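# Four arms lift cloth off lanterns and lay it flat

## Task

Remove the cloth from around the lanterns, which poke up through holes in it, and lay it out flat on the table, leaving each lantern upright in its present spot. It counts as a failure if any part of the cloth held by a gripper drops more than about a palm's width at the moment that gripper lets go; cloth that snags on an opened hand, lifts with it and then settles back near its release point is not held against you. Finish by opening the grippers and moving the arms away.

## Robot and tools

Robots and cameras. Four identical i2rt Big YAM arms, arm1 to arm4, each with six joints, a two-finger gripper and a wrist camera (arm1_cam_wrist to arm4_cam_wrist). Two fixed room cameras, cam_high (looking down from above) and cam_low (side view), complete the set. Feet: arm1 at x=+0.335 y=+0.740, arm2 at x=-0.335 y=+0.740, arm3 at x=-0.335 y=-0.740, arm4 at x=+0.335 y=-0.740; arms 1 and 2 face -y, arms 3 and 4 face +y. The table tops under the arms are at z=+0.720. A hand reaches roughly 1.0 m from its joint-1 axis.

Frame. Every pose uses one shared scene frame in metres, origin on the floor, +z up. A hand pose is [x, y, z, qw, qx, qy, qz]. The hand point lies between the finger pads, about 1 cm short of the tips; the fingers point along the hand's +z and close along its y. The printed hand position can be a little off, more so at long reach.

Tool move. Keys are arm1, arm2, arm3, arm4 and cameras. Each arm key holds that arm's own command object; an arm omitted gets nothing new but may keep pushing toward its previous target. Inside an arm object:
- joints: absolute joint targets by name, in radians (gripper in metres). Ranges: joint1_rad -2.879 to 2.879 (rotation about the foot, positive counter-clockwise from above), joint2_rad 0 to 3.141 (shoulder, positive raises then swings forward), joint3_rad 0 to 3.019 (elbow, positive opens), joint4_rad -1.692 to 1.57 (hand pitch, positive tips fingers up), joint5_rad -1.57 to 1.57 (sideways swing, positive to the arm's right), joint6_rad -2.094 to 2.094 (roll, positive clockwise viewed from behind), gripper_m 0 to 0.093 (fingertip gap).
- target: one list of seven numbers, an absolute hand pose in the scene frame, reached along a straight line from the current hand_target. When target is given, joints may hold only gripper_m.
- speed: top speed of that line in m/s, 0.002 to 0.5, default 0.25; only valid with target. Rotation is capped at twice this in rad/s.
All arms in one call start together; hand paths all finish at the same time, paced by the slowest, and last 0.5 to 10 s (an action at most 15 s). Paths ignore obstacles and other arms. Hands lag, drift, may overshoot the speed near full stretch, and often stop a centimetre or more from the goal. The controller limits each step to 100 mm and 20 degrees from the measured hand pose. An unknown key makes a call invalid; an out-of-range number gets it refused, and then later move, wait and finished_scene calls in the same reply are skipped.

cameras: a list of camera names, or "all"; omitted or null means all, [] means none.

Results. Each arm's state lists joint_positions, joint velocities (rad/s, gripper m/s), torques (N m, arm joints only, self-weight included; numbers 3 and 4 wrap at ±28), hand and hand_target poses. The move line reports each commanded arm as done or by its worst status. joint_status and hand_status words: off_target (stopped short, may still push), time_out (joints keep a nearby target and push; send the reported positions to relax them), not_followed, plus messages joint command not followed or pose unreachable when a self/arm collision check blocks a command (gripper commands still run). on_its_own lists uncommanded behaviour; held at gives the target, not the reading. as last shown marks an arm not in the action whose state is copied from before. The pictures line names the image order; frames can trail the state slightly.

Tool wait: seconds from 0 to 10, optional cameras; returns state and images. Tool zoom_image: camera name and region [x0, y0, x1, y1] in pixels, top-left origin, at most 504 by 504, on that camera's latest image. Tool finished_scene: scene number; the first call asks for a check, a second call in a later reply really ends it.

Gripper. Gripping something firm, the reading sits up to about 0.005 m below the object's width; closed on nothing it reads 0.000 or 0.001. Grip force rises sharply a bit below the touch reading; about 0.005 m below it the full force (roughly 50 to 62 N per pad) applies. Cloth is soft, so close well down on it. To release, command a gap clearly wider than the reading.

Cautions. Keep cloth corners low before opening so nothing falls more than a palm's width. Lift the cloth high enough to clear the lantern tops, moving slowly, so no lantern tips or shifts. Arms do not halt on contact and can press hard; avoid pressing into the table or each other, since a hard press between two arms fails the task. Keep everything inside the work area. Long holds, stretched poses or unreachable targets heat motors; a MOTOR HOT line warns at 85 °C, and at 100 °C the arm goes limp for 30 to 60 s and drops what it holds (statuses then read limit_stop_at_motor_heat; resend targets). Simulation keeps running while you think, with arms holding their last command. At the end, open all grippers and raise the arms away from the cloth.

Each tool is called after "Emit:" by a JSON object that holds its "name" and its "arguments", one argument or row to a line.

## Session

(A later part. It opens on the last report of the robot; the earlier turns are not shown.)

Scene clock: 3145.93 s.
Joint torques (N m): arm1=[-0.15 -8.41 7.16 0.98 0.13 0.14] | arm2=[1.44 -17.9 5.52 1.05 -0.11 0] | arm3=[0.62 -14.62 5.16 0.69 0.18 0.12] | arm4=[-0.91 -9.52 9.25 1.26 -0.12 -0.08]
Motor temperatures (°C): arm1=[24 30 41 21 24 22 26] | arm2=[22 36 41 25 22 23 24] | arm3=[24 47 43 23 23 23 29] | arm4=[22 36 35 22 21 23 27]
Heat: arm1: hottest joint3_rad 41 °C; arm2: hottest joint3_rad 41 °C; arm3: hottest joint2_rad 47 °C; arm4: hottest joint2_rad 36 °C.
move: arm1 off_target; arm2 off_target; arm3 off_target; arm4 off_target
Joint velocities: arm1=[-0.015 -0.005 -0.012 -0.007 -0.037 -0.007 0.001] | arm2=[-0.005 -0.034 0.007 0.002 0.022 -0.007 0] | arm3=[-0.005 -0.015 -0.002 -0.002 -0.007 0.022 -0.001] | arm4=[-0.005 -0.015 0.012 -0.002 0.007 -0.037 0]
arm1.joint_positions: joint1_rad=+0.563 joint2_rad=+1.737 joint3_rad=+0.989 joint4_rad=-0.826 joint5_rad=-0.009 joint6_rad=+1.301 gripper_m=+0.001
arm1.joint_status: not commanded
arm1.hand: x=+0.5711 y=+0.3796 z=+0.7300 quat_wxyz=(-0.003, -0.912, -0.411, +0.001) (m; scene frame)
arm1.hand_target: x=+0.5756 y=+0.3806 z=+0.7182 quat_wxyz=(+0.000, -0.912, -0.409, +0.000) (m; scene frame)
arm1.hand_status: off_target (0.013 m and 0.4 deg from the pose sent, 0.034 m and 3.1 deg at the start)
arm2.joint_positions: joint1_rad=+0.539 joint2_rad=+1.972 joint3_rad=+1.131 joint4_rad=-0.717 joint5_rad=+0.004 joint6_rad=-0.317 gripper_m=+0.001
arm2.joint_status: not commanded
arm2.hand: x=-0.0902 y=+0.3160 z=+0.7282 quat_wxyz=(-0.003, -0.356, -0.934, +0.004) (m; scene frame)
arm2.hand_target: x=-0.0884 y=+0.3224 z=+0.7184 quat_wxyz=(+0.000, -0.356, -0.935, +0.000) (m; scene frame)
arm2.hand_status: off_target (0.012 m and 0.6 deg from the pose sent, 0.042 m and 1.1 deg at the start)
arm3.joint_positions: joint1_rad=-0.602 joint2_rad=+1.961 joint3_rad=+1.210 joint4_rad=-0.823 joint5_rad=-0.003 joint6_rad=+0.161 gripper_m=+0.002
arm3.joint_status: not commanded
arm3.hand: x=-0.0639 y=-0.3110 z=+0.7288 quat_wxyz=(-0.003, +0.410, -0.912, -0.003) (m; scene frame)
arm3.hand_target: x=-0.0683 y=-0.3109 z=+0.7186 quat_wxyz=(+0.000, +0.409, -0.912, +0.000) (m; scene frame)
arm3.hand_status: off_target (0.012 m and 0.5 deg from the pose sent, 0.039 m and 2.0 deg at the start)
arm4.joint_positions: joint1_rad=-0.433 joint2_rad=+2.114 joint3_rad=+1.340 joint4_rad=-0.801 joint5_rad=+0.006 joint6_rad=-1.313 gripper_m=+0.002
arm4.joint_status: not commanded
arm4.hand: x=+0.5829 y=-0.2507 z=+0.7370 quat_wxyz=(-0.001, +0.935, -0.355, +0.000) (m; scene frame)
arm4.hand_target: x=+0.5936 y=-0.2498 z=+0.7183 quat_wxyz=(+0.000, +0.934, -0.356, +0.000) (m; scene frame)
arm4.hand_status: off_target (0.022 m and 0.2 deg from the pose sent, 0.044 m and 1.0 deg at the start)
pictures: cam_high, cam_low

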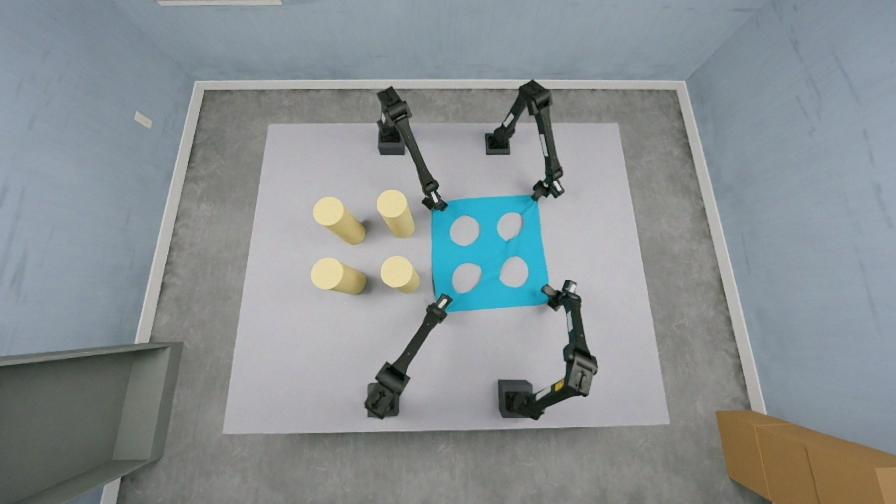

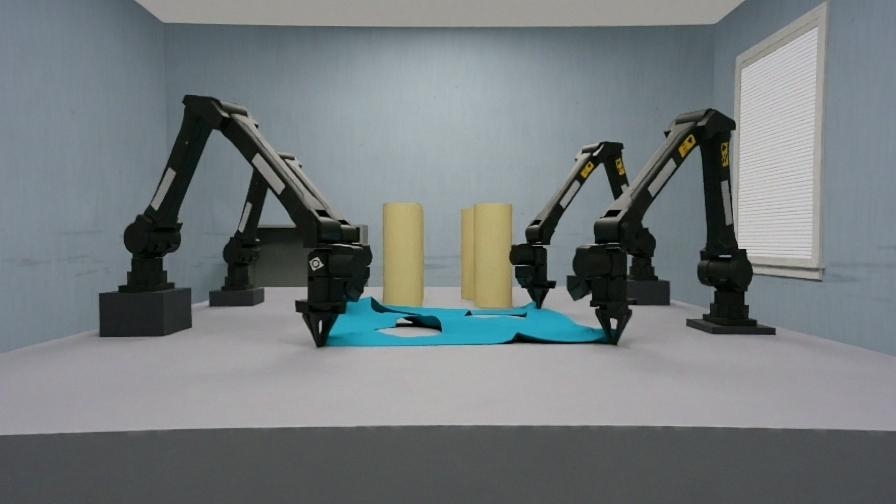

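Emit:
{"name": "move", "arguments": {
  "arm1": {"target": [0.576, 0.397, 0.718, 0, 0.9125, 0.4091, 0], "speed": 0.05},
  "arm2": {"target": [-0.089, 0.325, 0.718, 0, 0.3559, 0.9345, 0], "speed": 0.05},
  "arm3": {"target": [-0.077, -0.319, 0.718, 0, 0.4091, -0.9125, 0], "speed": 0.05},
  "arm4": {"target": [0.597, -0.259, 0.718, 0, 0.9345, -0.3559, 0], "speed": 0.05},
  "cameras": ["cam_high", "cam_low"]
}}

Emit:
{"name": "zoom_image", "arguments": {
  "camera": "cam_high",
  "region": [415, 185, 575, 325]
}}

Emit:
{"name": "zoom_image", "arguments": {
  "camera": "cam_low",
  "region": [290, 270, 640, 360]
}}

Scene clock: 3153.93 s.
Joint torques (N m): arm1=[0.56 -9.99 5.2 0.28 -0.19 0.14] | arm2=[1.67 -18.43 4.83 1.18 -0.1 0.02] | arm3=[0.91 -15.27 3.96 0.36 0.13 0.15] | arm4=[-1.32 -10.46 7.05 1.16 -0.14 -0.07]
Motor temperatures (°C): arm1=[24 30 41 21 24 22 26] | arm2=[22 35 40 25 22 23 24] | arm3=[24 47 43 23 23 23 29] | arm4=[22 35 35 22 21 23 27]
Heat: arm1: hottest joint3_rad 41 °C; arm2: hottest joint3_rad 40 °C; arm3: hottest joint2_rad 47 °C; arm4: hottest joint2_rad 35 °C.
move: arm1 off_target; arm2 off_target; arm3 off_target; arm4 off_target
Joint velocities: arm1=[0.005 -0.005 0.002 -0.007 0.022 -0.007 -0.001] | arm2=[0.005 -0.015 -0.007 0.002 0.022 0.037 0.001] | arm3=[-0.005 -0.005 0.012 -0.002 0.007 -0.022 0.001] | arm4=[-0.024 -0.005 0.007 -0.002 -0.066 0.051 0]
arm1.joint_positions: joint1_rad=+0.572 joint2_rad=+1.725 joint3_rad=+0.971 joint4_rad=-0.798 joint5_rad=-0.002 joint6_rad=+1.324 gripper_m=+0.001
arm1.joint_status: not commanded
arm1.hand: x=+0.5731 y=+0.3818 z=+0.7298 quat_wxyz=(-0.014, -0.914, -0.405, +0.002) (m; scene frame)
arm1.hand_target: x=+0.5753 y=+0.3971 z=+0.7185 quat_wxyz=(+0.000, -0.913, -0.409, +0.000) (m; scene frame)
arm1.hand_status: off_target (0.019 m and 1.7 deg from the pose sent, 0.022 m and 0.4 deg at the start)
arm2.joint_positions: joint1_rad=+0.539 joint2_rad=+1.972 joint3_rad=+1.131 joint4_rad=-0.717 joint5_rad=+0.004 joint6_rad=-0.317 gripper_m=+0.001
arm2.joint_status: not commanded
arm2.hand: x=-0.0902 y=+0.3160 z=+0.7282 quat_wxyz=(-0.003, -0.356, -0.934, +0.004) (m; scene frame)
arm2.hand_target: x=-0.0892 y=+0.3252 z=+0.7184 quat_wxyz=(+0.000, -0.356, -0.935, +0.000) (m; scene frame)
arm2.hand_status: off_target (0.014 m and 0.6 deg from the pose sent, 0.014 m and 0.6 deg at the start)
arm3.joint_positions: joint1_rad=-0.599 joint2_rad=+1.950 joint3_rad=+1.187 joint4_rad=-0.796 joint5_rad=-0.002 joint6_rad=+0.165 gripper_m=+0.002
arm3.joint_status: not commanded
arm3.hand: x=-0.0660 y=-0.3129 z=+0.7279 quat_wxyz=(-0.010, +0.410, -0.912, -0.006) (m; scene frame)
arm3.hand_target: x=-0.0770 y=-0.3195 z=+0.7183 quat_wxyz=(+0.000, +0.409, -0.912, +0.000) (m; scene frame)
arm3.hand_status: off_target (0.016 m and 1.3 deg from the pose sent, 0.019 m and 0.5 deg at the start)
arm4.joint_positions: joint1_rad=-0.441 joint2_rad=+2.114 joint3_rad=+1.340 joint4_rad=-0.785 joint5_rad=+0.006 joint6_rad=-1.326 gripper_m=+0.002
arm4.joint_status: not commanded
arm4.hand: x=+0.5886 y=-0.2493 z=+0.7370 quat_wxyz=(-0.009, +0.936, -0.352, +0.001) (m; scene frame)
arm4.hand_target: x=+0.5965 y=-0.2595 z=+0.7185 quat_wxyz=(+0.000, +0.935, -0.356, +0.000) (m; scene frame)
arm4.hand_status: off_target (0.023 m and 1.1 deg from the pose sent, 0.025 m and 0.2 deg at the start)
pictures: cam_high, cam_low

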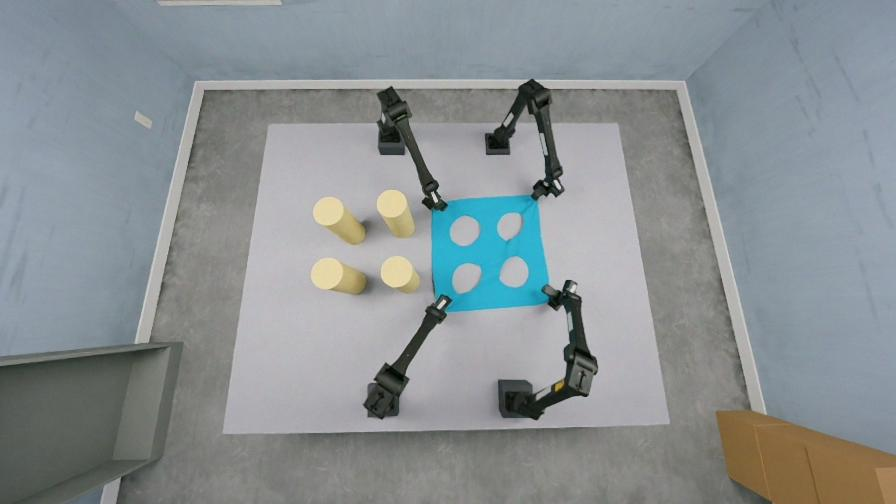

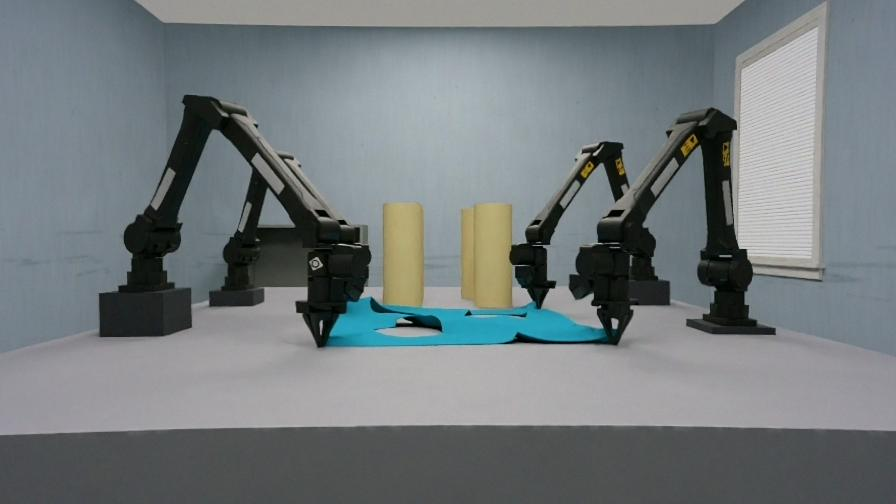

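Scaled by 3.150.

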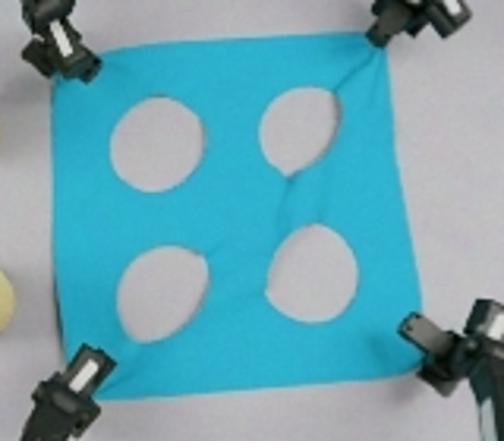

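Scaled by 1.440.

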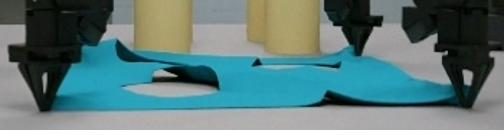

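Emit:
{"name": "move", "arguments": {
  "arm1": {"target": [0.577, 0.402, 0.746, 0, 0.9125, 0.4091, 0], "speed": 0.05},
  "arm2": {"target": [-0.091, 0.327, 0.746, 0, 0.3559, 0.9345, 0], "speed": 0.05},
  "arm3": {"target": [-0.080, -0.322, 0.746, 0, 0.4091, -0.9125, 0], "speed": 0.05},
  "arm4": {"target": [0.598, -0.261, 0.750, 0, 0.9345, -0.3559, 0], "speed": 0.05},
  "cameras": ["cam_high", "cam_low"]
}}

Emit:
{"name": "zoom_image", "arguments": {
  "camera": "cam_high",
  "region": [415, 185, 575, 325]
}}

Emit:
{"name": "zoom_image", "arguments": {
  "camera": "cam_low",
  "region": [290, 270, 640, 360]
}}

Scene clock: 3161.40 s.
Joint torques (N m): arm1=[-0.03 -11.46 7.17 -0.34 -0.19 0.17] | arm2=[1.61 -20.25 5.57 -0.17 -0.1 0] | arm3=[0.79 -17.79 4.81 -0.79 0.12 0.14] | arm4=[-1.03 -12.81 7.32 -0.08 -0.13 -0.08]
Motor temperatures (°C): arm1=[24 30 40 21 24 22 26] | arm2=[22 35 40 25 22 23 24] | arm3=[24 46 42 23 23 23 29] | arm4=[22 36 35 22 21 23 27]
Heat: arm1: hottest joint3_rad 40 °C; arm2: hottest joint3_rad 40 °C; arm3: hottest joint2_rad 46 °C; arm4: hottest joint2_rad 36 °C.
move: arm1 done; arm2 done; arm3 off_target; arm4 done
Joint velocities: arm1=[0.005 -0.005 0.002 -0.012 0.007 0.022 -0.001] | arm2=[0.005 -0.005 0.002 -0.017 0.007 0.022 0.001] | arm3=[0.005 -0.005 -0.002 -0.002 0.007 0.007 -0.001] | arm4=[-0.015 -0.005 0.007 0.002 -0.007 -0.007 -0.003]
arm1.joint_positions: joint1_rad=+0.588 joint2_rad=+1.693 joint3_rad=+0.963 joint4_rad=-0.853 joint5_rad=-0.002 joint6_rad=+1.332 gripper_m=+0.001
arm1.joint_status: not commanded
arm1.hand: x=+0.5713 y=+0.3963 z=+0.7403 quat_wxyz=(+0.001, -0.913, -0.408, +0.005) (m; scene frame)
arm1.hand_target: x=+0.5771 y=+0.4019 z=+0.7461 quat_wxyz=(+0.000, -0.912, -0.409, +0.000) (m; scene frame)
arm1.hand_status: done (0.010 m and 0.6 deg from the pose sent, 0.026 m and 1.7 deg at the start)
arm2.joint_positions: joint1_rad=+0.539 joint2_rad=+1.937 joint3_rad=+1.122 joint4_rad=-0.744 joint5_rad=+0.004 joint6_rad=-0.317 gripper_m=+0.001
arm2.joint_status: not commanded
arm2.hand: x=-0.0924 y=+0.3197 z=+0.7422 quat_wxyz=(-0.003, -0.356, -0.934, +0.003) (m; scene frame)
arm2.hand_target: x=-0.0910 y=+0.3268 z=+0.7458 quat_wxyz=(+0.000, -0.356, -0.934, +0.000) (m; scene frame)
arm2.hand_status: done (0.008 m and 0.5 deg from the pose sent, 0.021 m and 0.6 deg at the start)
arm3.joint_positions: joint1_rad=-0.595 joint2_rad=+1.925 joint3_rad=+1.178 joint4_rad=-0.825 joint5_rad=-0.002 joint6_rad=+0.167 gripper_m=+0.002
arm3.joint_status: not commanded
arm3.hand: x=-0.0718 y=-0.3180 z=+0.7373 quat_wxyz=(-0.004, +0.411, -0.912, -0.003) (m; scene frame)
arm3.hand_target: x=-0.0795 y=-0.3219 z=+0.7457 quat_wxyz=(+0.000, +0.409, -0.913, +0.000) (m; scene frame)
arm3.hand_status: off_target (0.013 m and 0.6 deg from the pose sent, 0.025 m and 1.3 deg at the start)
arm4.joint_positions: joint1_rad=-0.448 joint2_rad=+2.090 joint3_rad=+1.340 joint4_rad=-0.817 joint5_rad=+0.006 joint6_rad=-1.329 gripper_m=+0.002
arm4.joint_status: not commanded
arm4.hand: x=+0.5910 y=-0.2536 z=+0.7494 quat_wxyz=(-0.005, +0.935, -0.354, +0.000) (m; scene frame)
arm4.hand_target: x=+0.5980 y=-0.2611 z=+0.7500 quat_wxyz=(+0.000, +0.934, -0.356, +0.000) (m; scene frame)
arm4.hand_status: done (0.010 m and 0.6 deg from the pose sent, 0.020 m and 1.1 deg at the start)
pictures: cam_high, cam_low

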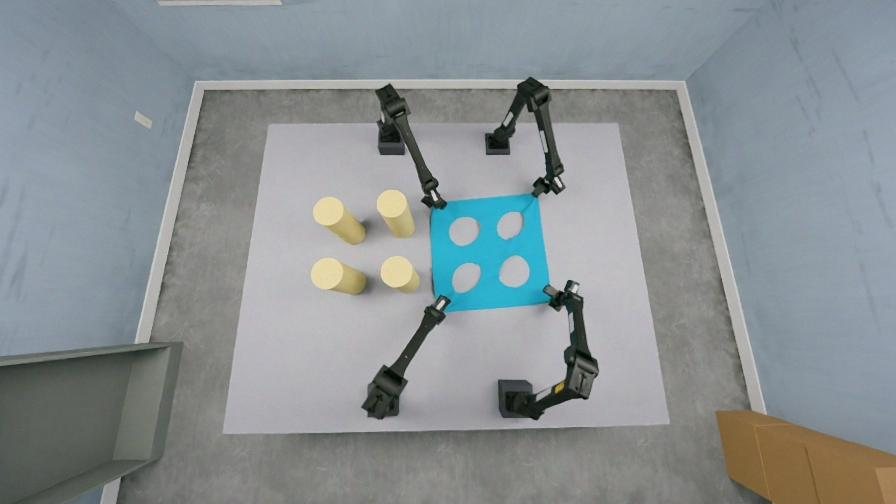

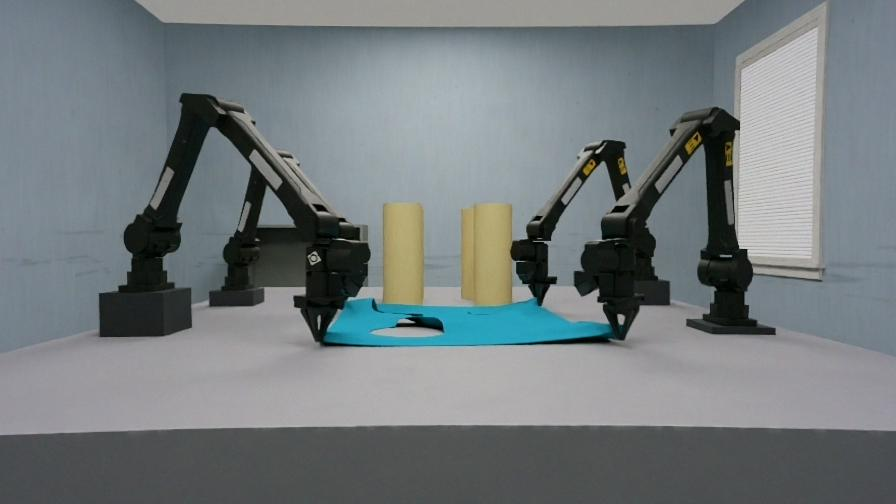

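Scaled by 3.150.

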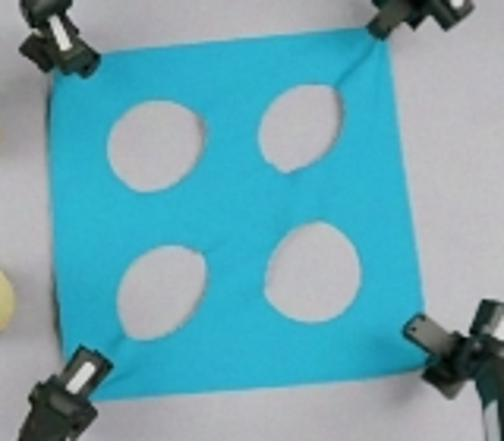

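Scaled by 1.440.

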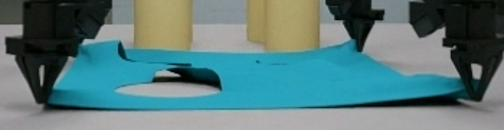

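Emit:
{"name": "move", "arguments": {
  "arm1": {"target": [0.573, 0.397, 0.722, 0, 0.9125, 0.4091, 0], "speed": 0.05},
  "arm2": {"target": [-0.091, 0.327, 0.720, 0, 0.3559, 0.9345, 0], "speed": 0.05},
  "arm3": {"target": [-0.076, -0.316, 0.720, 0, 0.4091, -0.9125, 0], "speed": 0.05},
  "arm4": {"target": [0.598, -0.261, 0.725, 0, 0.9345, -0.3559, 0], "speed": 0.05},
  "cameras": ["cam_high", "cam_low"]
}}

Emit:
{"name": "zoom_image", "arguments": {
  "camera": "cam_high",
  "region": [415, 185, 575, 325]
}}

Emit:
{"name": "zoom_image", "arguments": {
  "camera": "cam_low",
  "region": [290, 270, 640, 360]
}}

Scene clock: 3167.80 s.
Joint torques (N m): arm1=[-0.91 -9.58 6.5 0.36 -0.16 0.02] | arm2=[1.38 -18.02 5.49 0.77 -0.11 -0.01] | arm3=[0.79 -14.27 5.31 0.31 0.13 0.14] | arm4=[-0.97 -11.34 6.89 0.68 -0.13 -0.07]
Motor temperatures (°C): arm1=[24 30 41 21 24 22 26] | arm2=[22 35 40 25 22 23 24] | arm3=[24 46 42 23 23 23 29] | arm4=[22 35 34 22 21 23 27]
Heat: arm1: hottest joint3_rad 41 °C; arm2: hottest joint3_rad 40 °C; arm3: hottest joint2_rad 46 °C; arm4: hottest joint2_rad 35 °C.
move: arm1 done; arm2 off_target; arm3 off_target; arm4 off_target
Joint velocities: arm1=[-0.005 -0.024 0.007 -0.002 -0.081 -0.081 -0.001] | arm2=[-0.005 -0.015 -0.002 0.002 -0.007 -0.007 0] | arm3=[-0.005 -0.005 0.002 -0.007 0.066 -0.022 0.001] | arm4=[0.005 0.005 -0.012 0.007 -0.095 -0.022 0]
arm1.joint_positions: joint1_rad=+0.588 joint2_rad=+1.711 joint3_rad=+0.952 joint4_rad=-0.804 joint5_rad=-0.002 joint6_rad=+1.332 gripper_m=+0.001
arm1.joint_status: not commanded
arm1.hand: x=+0.5736 y=+0.3927 z=+0.7302 quat_wxyz=(-0.009, -0.913, -0.408, +0.003) (m; scene frame)
arm1.hand_target: x=+0.5728 y=+0.3972 z=+0.7221 quat_wxyz=(+0.000, -0.912, -0.409, +0.000) (m; scene frame)
arm1.hand_status: done (0.009 m and 1.1 deg from the pose sent, 0.018 m and 0.6 deg at the start)
arm2.joint_positions: joint1_rad=+0.539 joint2_rad=+1.963 joint3_rad=+1.114 joint4_rad=-0.707 joint5_rad=+0.004 joint6_rad=-0.317 gripper_m=+0.001
arm2.joint_status: not commanded
arm2.hand: x=-0.0925 y=+0.3200 z=+0.7282 quat_wxyz=(-0.004, -0.356, -0.934, +0.004) (m; scene frame)
arm2.hand_target: x=-0.0911 y=+0.3271 z=+0.7203 quat_wxyz=(+0.000, -0.356, -0.935, +0.000) (m; scene frame)
arm2.hand_status: off_target (0.011 m and 0.7 deg from the pose sent, 0.023 m and 0.5 deg at the start)
arm3.joint_positions: joint1_rad=-0.595 joint2_rad=+1.942 joint3_rad=+1.178 joint4_rad=-0.804 joint5_rad=-0.002 joint6_rad=+0.168 gripper_m=+0.002
arm3.joint_status: not commanded
arm3.hand: x=-0.0705 y=-0.3161 z=+0.7293 quat_wxyz=(-0.006, +0.410, -0.912, -0.004) (m; scene frame)
arm3.hand_target: x=-0.0761 y=-0.3164 z=+0.7203 quat_wxyz=(+0.000, +0.409, -0.913, +0.000) (m; scene frame)
arm3.hand_status: off_target (0.011 m and 0.9 deg from the pose sent, 0.018 m and 0.6 deg at the start)
arm4.joint_positions: joint1_rad=-0.448 joint2_rad=+2.112 joint3_rad=+1.340 joint4_rad=-0.785 joint5_rad=+0.006 joint6_rad=-1.330 gripper_m=+0.002
arm4.joint_status: not commanded
arm4.hand: x=+0.5921 y=-0.2512 z=+0.7374 quat_wxyz=(-0.009, +0.935, -0.354, +0.001) (m; scene frame)
arm4.hand_target: x=+0.5978 y=-0.2610 z=+0.7250 quat_wxyz=(+0.000, +0.935, -0.356, +0.000) (m; scene frame)
arm4.hand_status: off_target (0.017 m and 1.1 deg from the pose sent, 0.026 m and 0.6 deg at the start)
pictures: cam_high, cam_low

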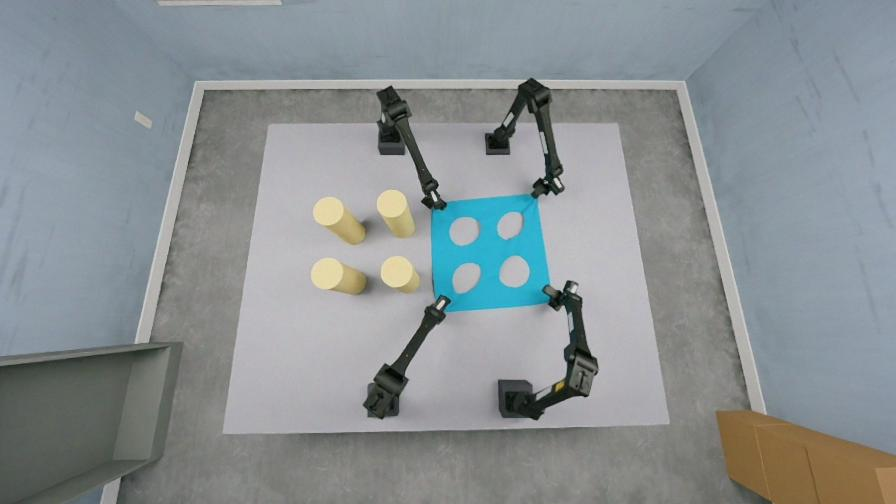

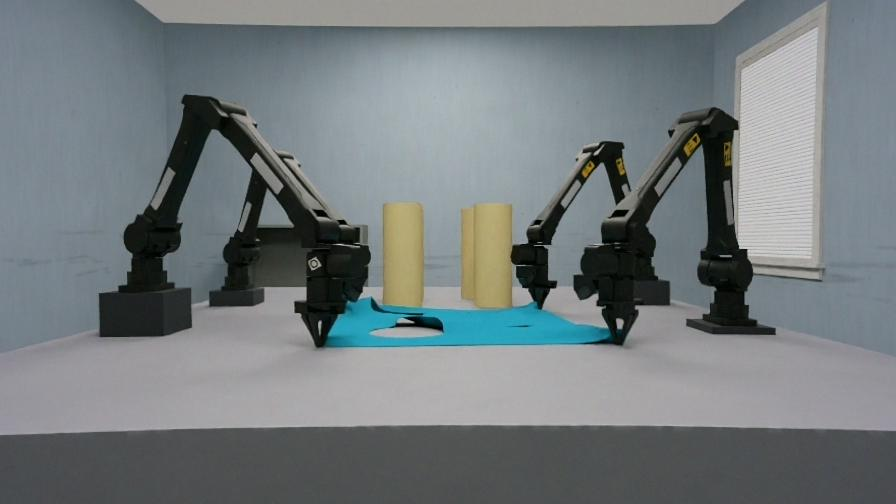

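Scaled by 3.150.

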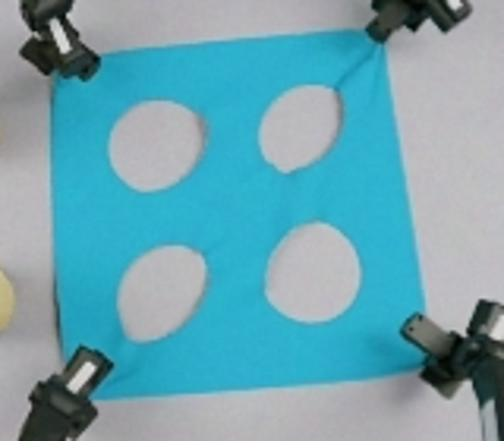

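Scaled by 1.440.

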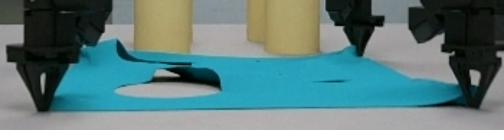

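Emit:
{"name": "move", "arguments": {
  "arm1": {"target": [0.558, 0.379, 0.732, 0, 0.9125, 0.4091, 0], "speed": 0.05},
  "arm2": {"target": [-0.091, 0.324, 0.724, 0, 0.3559, 0.9345, 0], "speed": 0.05},
  "arm3": {"target": [-0.062, -0.304, 0.732, 0, 0.4091, -0.9125, 0], "speed": 0.05},
  "arm4": {"target": [0.597, -0.259, 0.728, 0, 0.9345, -0.3559, 0], "speed": 0.05},
  "cameras": ["cam_high", "cam_low"]
}}

Emit:
{"name": "zoom_image", "arguments": {
  "camera": "cam_high",
  "region": [415, 185, 575, 325]
}}

Scene clock: 3174.40 s.
Joint torques (N m): arm1=[-1.79 -9.7 8.94 -0.44 0.09 -0.08] | arm2=[1.2 -18.49 6.2 0.27 -0.11 -0.03] | arm3=[-0.09 -14.39 8.21 -0.47 0.12 0.02] | arm4=[-0.73 -11.63 7.31 0.35 -0.13 -0.04]
Motor temperatures (°C): arm1=[24 30 41 21 24 22 26] | arm2=[22 35 40 25 22 23 24] | arm3=[24 46 42 23 23 23 29] | arm4=[22 36 34 22 21 23 27]
Heat: arm1: hottest joint3_rad 41 °C; arm2: hottest joint3_rad 40 °C; arm3: hottest joint2_rad 46 °C; arm4: hottest joint2_rad 36 °C.
move: arm1 done; arm2 done; arm3 off_target; arm4 off_target
Joint velocities: arm1=[-0.005 0.005 -0.002 0.012 -0.022 -0.066 -0.001] | arm2=[-0.005 0.005 -0.007 0.002 -0.007 -0.007 -0.001] | arm3=[-0.005 0.005 -0.002 -0.012 -0.037 -0.022 -0.001] | arm4=[0.015 -0.005 -0.002 -0.002 -0.022 -0.081 0]
arm1.joint_positions: joint1_rad=+0.540 joint2_rad=+1.711 joint3_rad=+0.952 joint4_rad=-0.822 joint5_rad=-0.008 joint6_rad=+1.291 gripper_m=+0.001
arm1.joint_status: not commanded
arm1.hand: x=+0.5555 y=+0.3860 z=+0.7304 quat_wxyz=(+0.000, -0.914, -0.406, +0.002) (m; scene frame)
arm1.hand_target: x=+0.5579 y=+0.3788 z=+0.7320 quat_wxyz=(-0.001, -0.913, -0.409, +0.000) (m; scene frame)
arm1.hand_status: done (0.008 m and 0.5 deg from the pose sent, 0.021 m and 1.1 deg at the start)
arm2.joint_positions: joint1_rad=+0.539 joint2_rad=+1.963 joint3_rad=+1.114 joint4_rad=-0.707 joint5_rad=+0.004 joint6_rad=-0.317 gripper_m=+0.001
arm2.joint_status: not commanded
arm2.hand: x=-0.0925 y=+0.3200 z=+0.7282 quat_wxyz=(-0.004, -0.356, -0.934, +0.004) (m; scene frame)
arm2.hand_target: x=-0.0910 y=+0.3240 z=+0.7241 quat_wxyz=(+0.000, -0.356, -0.935, +0.000) (m; scene frame)
arm2.hand_status: done (0.006 m and 0.7 deg from the pose sent, 0.006 m and 0.7 deg at the start)
arm3.joint_positions: joint1_rad=-0.595 joint2_rad=+1.953 joint3_rad=+1.202 joint4_rad=-0.834 joint5_rad=-0.002 joint6_rad=+0.168 gripper_m=+0.002
arm3.joint_status: not commanded
arm3.hand: x=-0.0692 y=-0.3140 z=+0.7303 quat_wxyz=(+0.001, +0.410, -0.912, +0.001) (m; scene frame)
arm3.hand_target: x=-0.0622 y=-0.3041 z=+0.7318 quat_wxyz=(+0.000, +0.409, -0.912, +0.000) (m; scene frame)
arm3.hand_status: off_target (0.012 m and 0.3 deg from the pose sent, 0.015 m and 0.9 deg at the start)
arm4.joint_positions: joint1_rad=-0.448 joint2_rad=+2.112 joint3_rad=+1.340 joint4_rad=-0.785 joint5_rad=+0.006 joint6_rad=-1.330 gripper_m=+0.002
arm4.joint_status: not commanded
arm4.hand: x=+0.5921 y=-0.2512 z=+0.7374 quat_wxyz=(-0.009, +0.935, -0.354, +0.001) (m; scene frame)
arm4.hand_target: x=+0.5969 y=-0.2591 z=+0.7281 quat_wxyz=(+0.000, +0.934, -0.356, +0.000) (m; scene frame)
arm4.hand_status: off_target (0.013 m and 1.1 deg from the pose sent, 0.013 m and 1.1 deg at the start)
pictures: cam_high, cam_low

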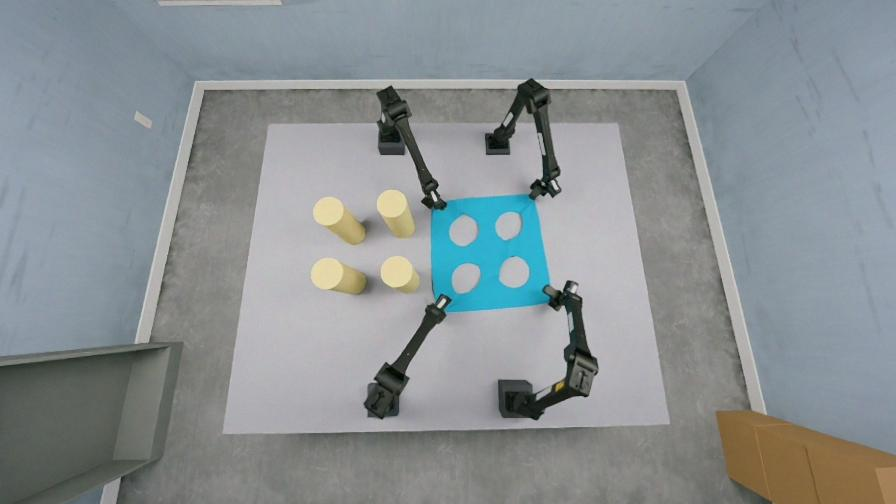

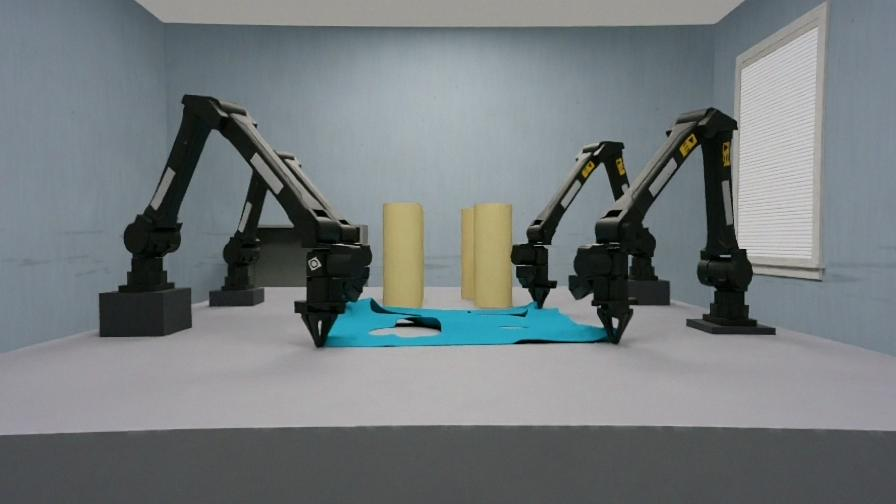

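Scaled by 3.150.

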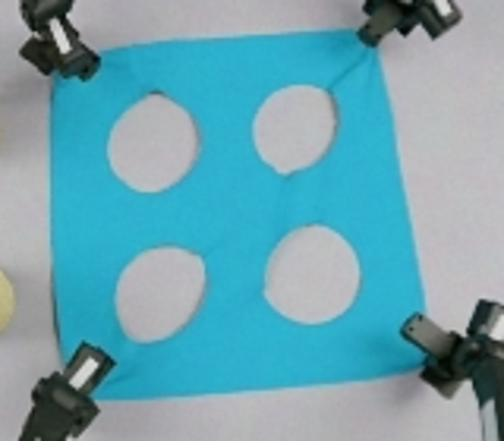

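Emit:
{"name": "move", "arguments": {
  "arm1": {"target": [0.573, 0.399, 0.731, 0, 0.9125, 0.4091, 0], "speed": 0.05},
  "cameras": []
}}

Emit:
{"name": "move", "arguments": {
  "arm1": {"joints": {"gripper_m": 0.05}},
  "arm2": {"joints": {"gripper_m": 0.05}},
  "arm3": {"joints": {"gripper_m": 0.05}},
  "arm4": {"joints": {"gripper_m": 0.05}},
  "cameras": ["cam_high", "cam_low"]
}}

Emit:
{"name": "zoom_image", "arguments": {
  "camera": "cam_high",
  "region": [415, 185, 575, 325]
}}

Emit:
{"name": "zoom_image", "arguments": {
  "camera": "cam_low",
  "region": [290, 270, 640, 360]
}}

Scene clock: 3178.67 s.
Joint torques (N m): arm1=[-0.5 -10.64 6.74 -0.01 0.04 0.17] | arm2=[1.14 -18.37 6.23 0.28 -0.11 -0.03] | arm3=[-0.15 -14.33 8.18 -0.49 0.12 0.02] | arm4=[-0.73 -11.52 7.32 0.35 -0.13 -0.04]
Motor temperatures (°C): arm1=[24 31 41 21 24 22 26] | arm2=[22 34 40 25 22 23 24] | arm3=[24 46 41 23 23 23 30] | arm4=[22 36 34 22 21 23 27]
Heat: arm1: hottest joint3_rad 41 °C; arm2: hottest joint3_rad 40 °C; arm3: hottest joint2_rad 46 °C; arm4: hottest joint2_rad 36 °C.
move: arm1 done
Joint velocities: arm1=[0.005 -0.005 0.007 0.007 -0.022 0.037 0.001] | arm2=[-0.005 -0.005 0.007 0.007 -0.037 0.022 0] | arm3=[-0.005 0.005 -0.012 -0.012 0.037 -0.022 -0.001] | arm4=[-0.005 -0.005 -0.022 0.022 0.022 -0.022 0]
arm1.joint_positions: joint1_rad=+0.578 joint2_rad=+1.711 joint3_rad=+0.952 joint4_rad=-0.822 joint5_rad=-0.007 joint6_rad=+1.321 gripper_m=+0.001
arm1.joint_status: not commanded
arm1.hand: x=+0.5686 y=+0.3945 z=+0.7302 quat_wxyz=(+0.000, -0.912, -0.409, +0.002) (m; scene frame)
arm1.hand_target: x=+0.5729 y=+0.3992 z=+0.7310 quat_wxyz=(+0.000, -0.912, -0.409, +0.000) (m; scene frame)
arm1.hand_status: done (0.006 m and 0.2 deg from the pose sent, 0.022 m and 0.5 deg at the start)
arm2.joint_positions: joint1_rad=+0.539 joint2_rad=+1.963 joint3_rad=+1.114 joint4_rad=-0.707 joint5_rad=+0.004 joint6_rad=-0.317 gripper_m=+0.001
arm2.joint_status: not commanded
arm2.hand: x=-0.0925 y=+0.3200 z=+0.7282 quat_wxyz=(-0.004, -0.356, -0.934, +0.004) (m; scene frame)
arm2.hand_target: x=-0.0910 y=+0.3240 z=+0.7241 quat_wxyz=(+0.000, -0.356, -0.935, +0.000) (m; scene frame)
arm2.hand_status: not commanded
arm3.joint_positions: joint1_rad=-0.595 joint2_rad=+1.953 joint3_rad=+1.202 joint4_rad=-0.834 joint5_rad=-0.002 joint6_rad=+0.168 gripper_m=+0.002
arm3.joint_status: not commanded
arm3.hand: x=-0.0692 y=-0.3139 z=+0.7304 quat_wxyz=(+0.001, +0.410, -0.912, +0.001) (m; scene frame)
arm3.hand_target: x=-0.0622 y=-0.3040 z=+0.7318 quat_wxyz=(+0.000, +0.409, -0.912, +0.000) (m; scene frame)
arm3.hand_status: not commanded
arm4.joint_positions: joint1_rad=-0.448 joint2_rad=+2.112 joint3_rad=+1.340 joint4_rad=-0.785 joint5_rad=+0.006 joint6_rad=-1.330 gripper_m=+0.002
arm4.joint_status: not commanded
arm4.hand: x=+0.5921 y=-0.2512 z=+0.7374 quat_wxyz=(-0.009, +0.935, -0.354, +0.001) (m; scene frame)
arm4.hand_target: x=+0.5969 y=-0.2591 z=+0.7281 quat_wxyz=(+0.000, +0.934, -0.356, +0.000) (m; scene frame)
arm4.hand_status: not commanded
pictures: none
No camera images: "cameras" was empty.

Scene clock: 3179.27 s.
Joint torques (N m): arm1=[-0.91 -10.4 6.72 0.02 0.06 0.14] | arm2=[1.26 -18.32 6.22 0.25 -0.11 -0.03] | arm3=[0.09 -14.68 8.1 -0.4 0.06 0.03] | arm4=[-0.73 -11.58 7.32 0.34 -0.13 -0.04]
Motor temperatures (°C): arm1=[24 31 41 21 24 22 26] | arm2=[22 34 40 25 22 23 24] | arm3=[24 46 41 23 23 23 29] | arm4=[22 36 34 22 21 23 27]
Heat: arm1: hottest joint3_rad 41 °C; arm2: hottest joint3_rad 40 °C; arm3: hottest joint2_rad 46 °C; arm4: hottest joint2_rad 36 °C.
move: arm1 done; arm2 done; arm3 done; arm4 done
Joint velocities: arm1=[-0.005 0.005 0.007 -0.007 -0.007 0.081 0] | arm2=[-0.005 0.005 -0.002 0.007 0.051 -0.051 0] | arm3=[0.005 0.005 -0.007 -0.007 -0.051 -0.037 -0.001] | arm4=[-0.015 0.005 -0.017 -0.012 0.037 -0.022 -0.001]
arm1.joint_positions: joint1_rad=+0.582 joint2_rad=+1.709 joint3_rad=+0.952 joint4_rad=-0.822 joint5_rad=-0.008 joint6_rad=+1.322 gripper_m=+0.050
arm1.joint_status: all done
arm1.hand: x=+0.5702 y=+0.3955 z=+0.7310 quat_wxyz=(+0.000, -0.912, -0.411, +0.002) (m; scene frame)
arm1.hand_target: x=+0.5730 y=+0.3993 z=+0.7311 quat_wxyz=(+0.000, -0.912, -0.409, +0.000) (m; scene frame)
arm1.hand_status: not commanded
arm2.joint_positions: joint1_rad=+0.539 joint2_rad=+1.963 joint3_rad=+1.114 joint4_rad=-0.707 joint5_rad=+0.004 joint6_rad=-0.317 gripper_m=+0.050
arm2.joint_status: all done
arm2.hand: x=-0.0925 y=+0.3200 z=+0.7282 quat_wxyz=(-0.004, -0.356, -0.934, +0.004) (m; scene frame)
arm2.hand_target: x=-0.0910 y=+0.3240 z=+0.7241 quat_wxyz=(+0.000, -0.356, -0.935, +0.000) (m; scene frame)
arm2.hand_status: not commanded
arm3.joint_positions: joint1_rad=-0.596 joint2_rad=+1.956 joint3_rad=+1.202 joint4_rad=-0.837 joint5_rad=+0.000 joint6_rad=+0.168 gripper_m=+0.050
arm3.joint_status: all done
arm3.hand: x=-0.0692 y=-0.3154 z=+0.7291 quat_wxyz=(+0.003, +0.410, -0.912, +0.004) (m; scene frame)
arm3.hand_target: x=-0.0623 y=-0.3042 z=+0.7317 quat_wxyz=(+0.000, +0.409, -0.912, +0.000) (m; scene frame)
arm3.hand_status: not commanded
arm4.joint_positions: joint1_rad=-0.448 joint2_rad=+2.112 joint3_rad=+1.340 joint4_rad=-0.785 joint5_rad=+0.006 joint6_rad=-1.330 gripper_m=+0.050
arm4.joint_status: all done
arm4.hand: x=+0.5921 y=-0.2512 z=+0.7374 quat_wxyz=(-0.009, +0.935, -0.354, +0.001) (m; scene frame)
arm4.hand_target: x=+0.5969 y=-0.2591 z=+0.7281 quat_wxyz=(+0.000, +0.934, -0.356, +0.000) (m; scene frame)
arm4.hand_status: not commanded
pictures: cam_high, cam_low

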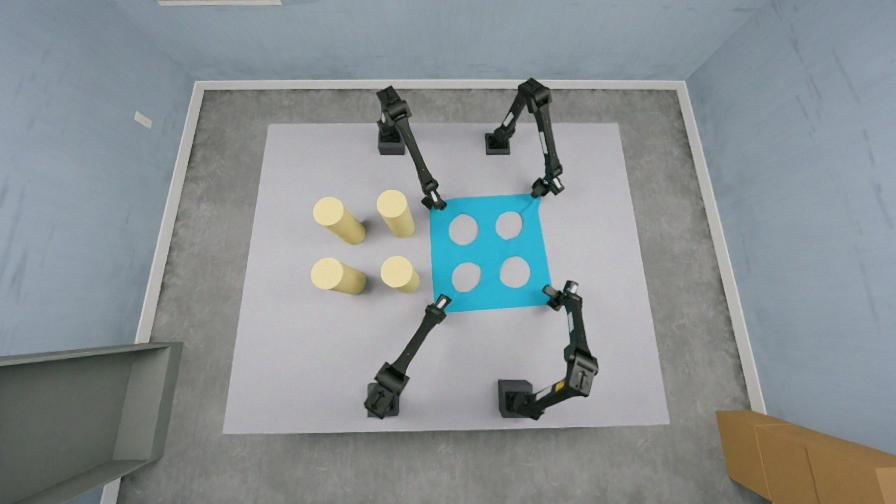

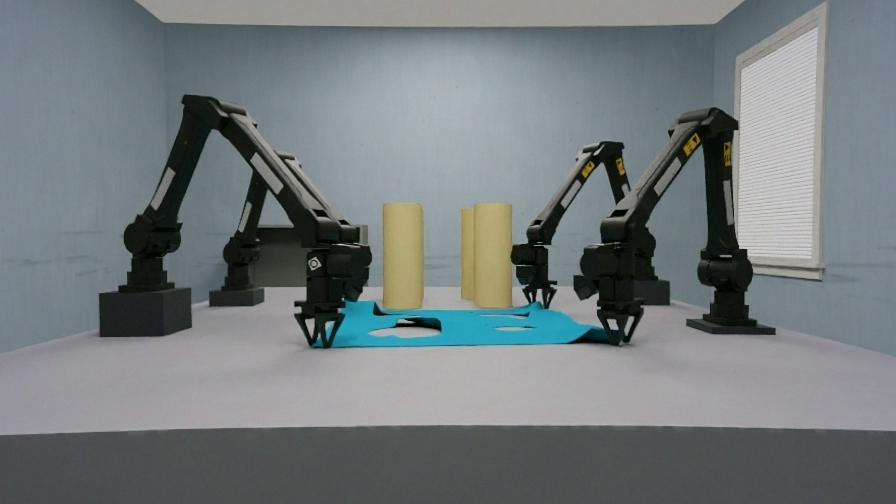

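Scaled by 3.150.

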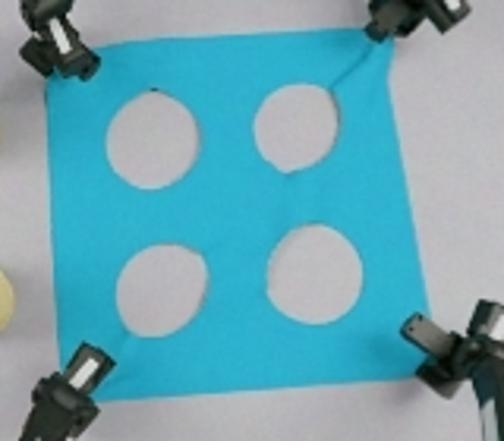

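Scaled by 1.440.

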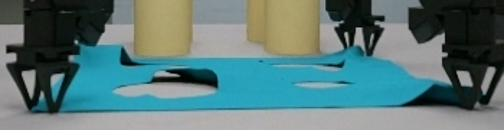

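Emit:
{"name": "move", "arguments": {
  "arm1": {"target": [0.612, 0.440, 0.738, 0, 0.9125, 0.4091, 0], "joints": {"gripper_m": 0.06}, "speed": 0.08},
  "arm2": {"target": [-0.138, 0.360, 0.738, 0, 0.3559, 0.9345, 0], "joints": {"gripper_m": 0.06}, "speed": 0.08},
  "arm3": {"target": [-0.112, -0.363, 0.738, 0, 0.4091, -0.9125, 0], "joints": {"gripper_m": 0.06}, "speed": 0.08},
  "arm4": {"target": [0.638, -0.292, 0.742, 0, 0.9345, -0.3559, 0], "joints": {"gripper_m": 0.06}, "speed": 0.08},
  "cameras": []
}}

Emit:
{"name": "move", "arguments": {
  "arm1": {"target": [0.615, 0.440, 0.90, 0, 0.9125, 0.4091, 0], "speed": 0.2},
  "arm2": {"target": [-0.135, 0.380, 0.90, 0, 0.3559, 0.9345, 0], "speed": 0.2},
  "arm3": {"target": [-0.112, -0.385, 0.90, 0, 0.4091, -0.9125, 0], "speed": 0.2},
  "arm4": {"target": [0.638, -0.310, 0.90, 0, 0.9345, -0.3559, 0], "speed": 0.2},
  "cameras": ["cam_high", "cam_low"]
}}

Emit:
{"name": "zoom_image", "arguments": {
  "camera": "cam_high",
  "region": [415, 185, 575, 325]
}}

Emit:
{"name": "zoom_image", "arguments": {
  "camera": "cam_low",
  "region": [290, 270, 640, 360]
}}

Scene clock: 3189.87 s.
Joint torques (N m): arm1=[-0.85 -11.05 6.57 -0.28 0.19 0.13] | arm2=[-0.03 -18.08 5.22 0.84 -0.11 -0.2] | arm3=[0.62 -15.62 4.94 0.62 0.11 0.16] | arm4=[-0.32 -12.92 6.98 -0.06 -0.11 -0.08]
Motor temperatures (°C): arm1=[24 31 41 21 24 22 25] | arm2=[22 34 39 25 22 23 24] | arm3=[24 46 41 23 23 23 29] | arm4=[22 36 34 22 21 23 27]
Heat: arm1: hottest joint3_rad 41 °C; arm2: hottest joint3_rad 39 °C; arm3: hottest joint2_rad 46 °C; arm4: hottest joint2_rad 36 °C.
move: arm1 done; arm2 done; arm3 off_target; arm4 done
Joint velocities: arm1=[-0.005 -0.015 0.012 0.007 -0.007 0.051 0] | arm2=[0.005 -0.005 -0.012 0.007 -0.022 0.051 0.001] | arm3=[-0.005 0.005 -0.012 -0.007 -0.007 -0.022 -0.001] | arm4=[-0.005 -0.005 -0.017 0.002 -0.022 -0.11 0]
arm1.joint_positions: joint1_rad=+0.724 joint2_rad=+1.694 joint3_rad=+0.936 joint4_rad=-0.830 joint5_rad=-0.012 joint6_rad=+1.457 gripper_m=+0.060
arm1.joint_status: all done
arm1.hand: x=+0.6118 y=+0.4386 z=+0.7316 quat_wxyz=(+0.005, -0.910, -0.413, +0.002) (m; scene frame)
arm1.hand_target: x=+0.6119 y=+0.4407 z=+0.7379 quat_wxyz=(+0.001, -0.912, -0.409, +0.000) (m; scene frame)
arm1.hand_status: done (0.007 m and 0.8 deg from the pose sent, 0.061 m and 0.3 deg at the start)
arm2.joint_positions: joint1_rad=+0.503 joint2_rad=+1.858 joint3_rad=+0.954 joint4_rad=-0.683 joint5_rad=+0.004 joint6_rad=-0.350 gripper_m=+0.060
arm2.joint_status: all done
arm2.hand: x=-0.1357 y=+0.3636 z=+0.7348 quat_wxyz=(+0.008, -0.357, -0.934, -0.006) (m; scene frame)
arm2.hand_target: x=-0.1373 y=+0.3606 z=+0.7385 quat_wxyz=(+0.000, -0.356, -0.935, +0.000) (m; scene frame)
arm2.hand_status: done (0.005 m and 1.2 deg from the pose sent, 0.061 m and 0.7 deg at the start)
arm3.joint_positions: joint1_rad=-0.580 joint2_rad=+1.836 joint3_rad=+1.000 joint4_rad=-0.784 joint5_rad=-0.002 joint6_rad=+0.179 gripper_m=+0.060
arm3.joint_status: all done
arm3.hand: x=-0.1125 y=-0.3711 z=+0.7290 quat_wxyz=(+0.016, +0.412, -0.911, +0.011) (m; scene frame)
arm3.hand_target: x=-0.1117 y=-0.3636 z=+0.7386 quat_wxyz=(+0.000, +0.409, -0.912, +0.000) (m; scene frame)
arm3.hand_status: off_target (0.012 m and 2.3 deg from the pose sent, 0.065 m and 0.6 deg at the start)
arm4.joint_positions: joint1_rad=-0.549 joint2_rad=+2.097 joint3_rad=+1.321 joint4_rad=-0.793 joint5_rad=+0.006 joint6_rad=-1.423 gripper_m=+0.060
arm4.joint_status: all done
arm4.hand: x=+0.6353 y=-0.2861 z=+0.7401 quat_wxyz=(-0.003, +0.934, -0.357, +0.000) (m; scene frame)
arm4.hand_target: x=+0.6382 y=-0.2922 z=+0.7420 quat_wxyz=(+0.000, +0.935, -0.356, +0.000) (m; scene frame)
arm4.hand_status: done (0.007 m and 0.4 deg from the pose sent, 0.062 m and 1.1 deg at the start)
pictures: none
No camera images: "cameras" was empty.

Scene clock: 3191.33 s.
Joint torques (N m): arm1=[-0.56 -8.76 12.98 -0.42 0.25 0.14] | arm2=[0.91 -13.63 11.92 -0.18 -0.14 0.02] | arm3=[-0.38 -11.99 9.65 -0.47 0.13 -0.13] | arm4=[-0.79 -10.23 12.4 -0.12 -0.09 -0.07]
Motor temperatures (°C): arm1=[24 31 41 21 24 22 25] | arm2=[22 34 39 25 22 23 23] | arm3=[24 46 42 23 23 23 29] | arm4=[22 36 34 22 21 23 27]
Heat: arm1: hottest joint3_rad 41 °C; arm2: hottest joint3_rad 39 °C; arm3: hottest joint2_rad 46 °C; arm4: hottest joint2_rad 36 °C.
move: arm1 off_target; arm2 off_target; arm3 off_target; arm4 off_target
Joint velocities: arm1=[-0.005 0.005 -0.002 0.002 0.022 0.022 0] | arm2=[-0.015 -0.005 -0.007 -0.002 0.022 0.007 0] | arm3=[-0.024 -0.015 -0.012 -0.002 -0.037 -0.051 0] | arm4=[-0.015 -0.005 0.007 0.002 -0.007 0.037 0]
arm1.joint_positions: joint1_rad=+0.724 joint2_rad=+1.466 joint3_rad=+1.122 joint4_rad=-1.277 joint5_rad=-0.012 joint6_rad=+1.457 gripper_m=+0.060
arm1.joint_status: not commanded
arm1.hand: x=+0.6043 y=+0.4496 z=+0.8818 quat_wxyz=(+0.021, -0.910, -0.413, +0.007) (m; scene frame)
arm1.hand_target: x=+0.6154 y=+0.4396 z=+0.9003 quat_wxyz=(+0.000, -0.912, -0.409, +0.000) (m; scene frame)
arm1.hand_status: off_target (0.023 m and 2.6 deg from the pose sent, 0.168 m and 0.8 deg at the start)
arm2.joint_positions: joint1_rad=+0.514 joint2_rad=+1.521 joint3_rad=+1.005 joint4_rad=-1.087 joint5_rad=+0.004 joint6_rad=-0.343 gripper_m=+0.060
arm2.joint_status: not commanded
arm2.hand: x=-0.1463 y=+0.3923 z=+0.8846 quat_wxyz=(+0.014, -0.355, -0.935, -0.011) (m; scene frame)
arm2.hand_target: x=-0.1342 y=+0.3790 z=+0.8999 quat_wxyz=(+0.000, -0.356, -0.935, +0.000) (m; scene frame)
arm2.hand_status: off_target (0.023 m and 2.0 deg from the pose sent, 0.166 m and 1.2 deg at the start)
arm3.joint_positions: joint1_rad=-0.593 joint2_rad=+1.535 joint3_rad=+1.087 joint4_rad=-1.174 joint5_rad=-0.002 joint6_rad=+0.179 gripper_m=+0.060
arm3.joint_status: not commanded
arm3.hand: x=-0.1207 y=-0.3943 z=+0.8800 quat_wxyz=(+0.016, +0.406, -0.913, +0.011) (m; scene frame)
arm3.hand_target: x=-0.1108 y=-0.3833 z=+0.8986 quat_wxyz=(+0.000, +0.409, -0.912, +0.000) (m; scene frame)
arm3.hand_status: off_target (0.024 m and 2.3 deg from the pose sent, 0.172 m and 2.3 deg at the start)
arm4.joint_positions: joint1_rad=-0.561 joint2_rad=+1.812 joint3_rad=+1.341 joint4_rad=-1.124 joint5_rad=+0.006 joint6_rad=-1.440 gripper_m=+0.060
arm4.joint_status: not commanded
arm4.hand: x=+0.6237 y=-0.3170 z=+0.8921 quat_wxyz=(+0.010, +0.935, -0.355, -0.003) (m; scene frame)
arm4.hand_target: x=+0.6375 y=-0.3113 z=+0.9011 quat_wxyz=(+0.000, +0.934, -0.356, +0.000) (m; scene frame)
arm4.hand_status: off_target (0.018 m and 1.2 deg from the pose sent, 0.162 m and 0.4 deg at the start)
pictures: cam_high, cam_low

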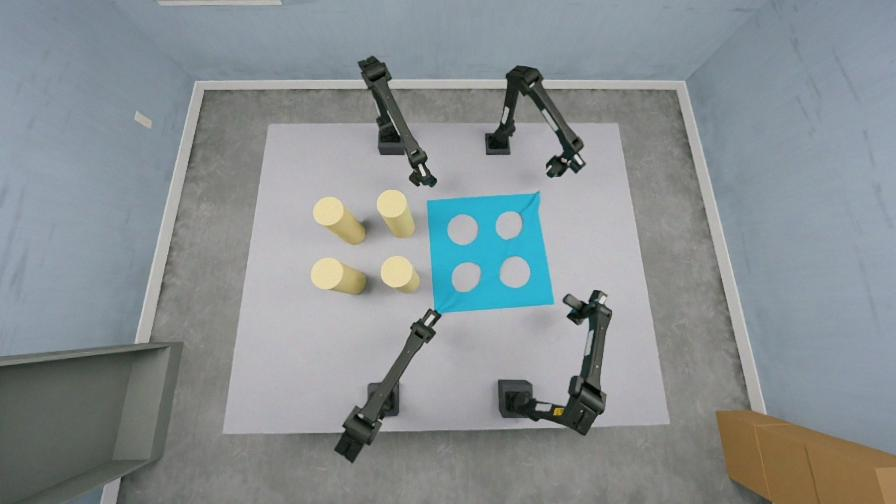

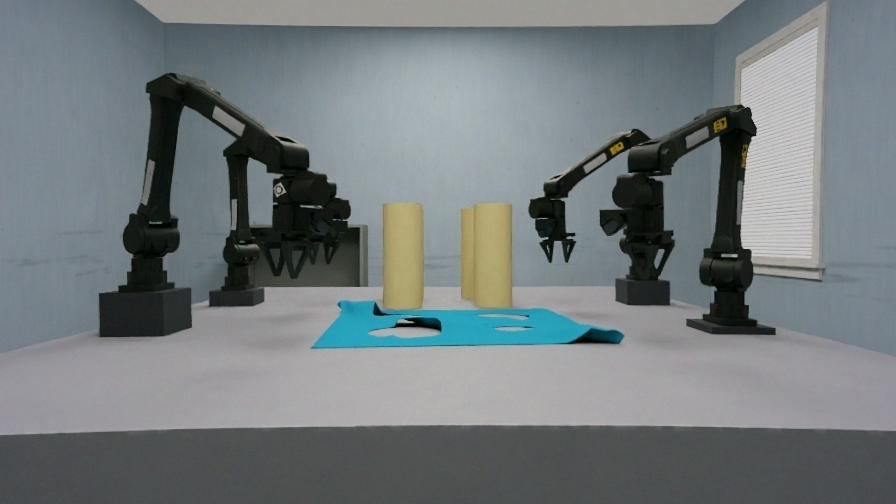

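Scaled by 3.150.

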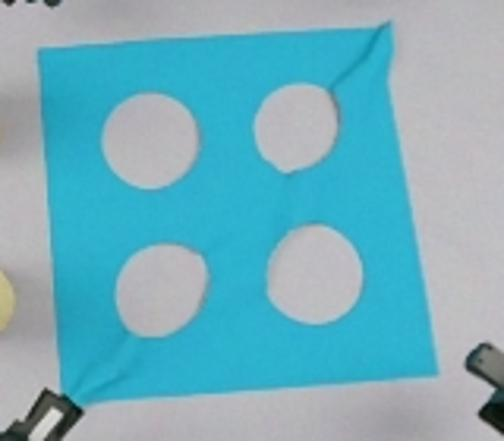

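Scaled by 1.440.

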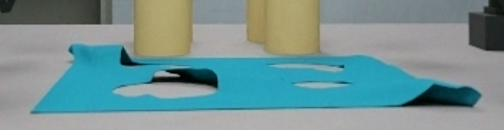

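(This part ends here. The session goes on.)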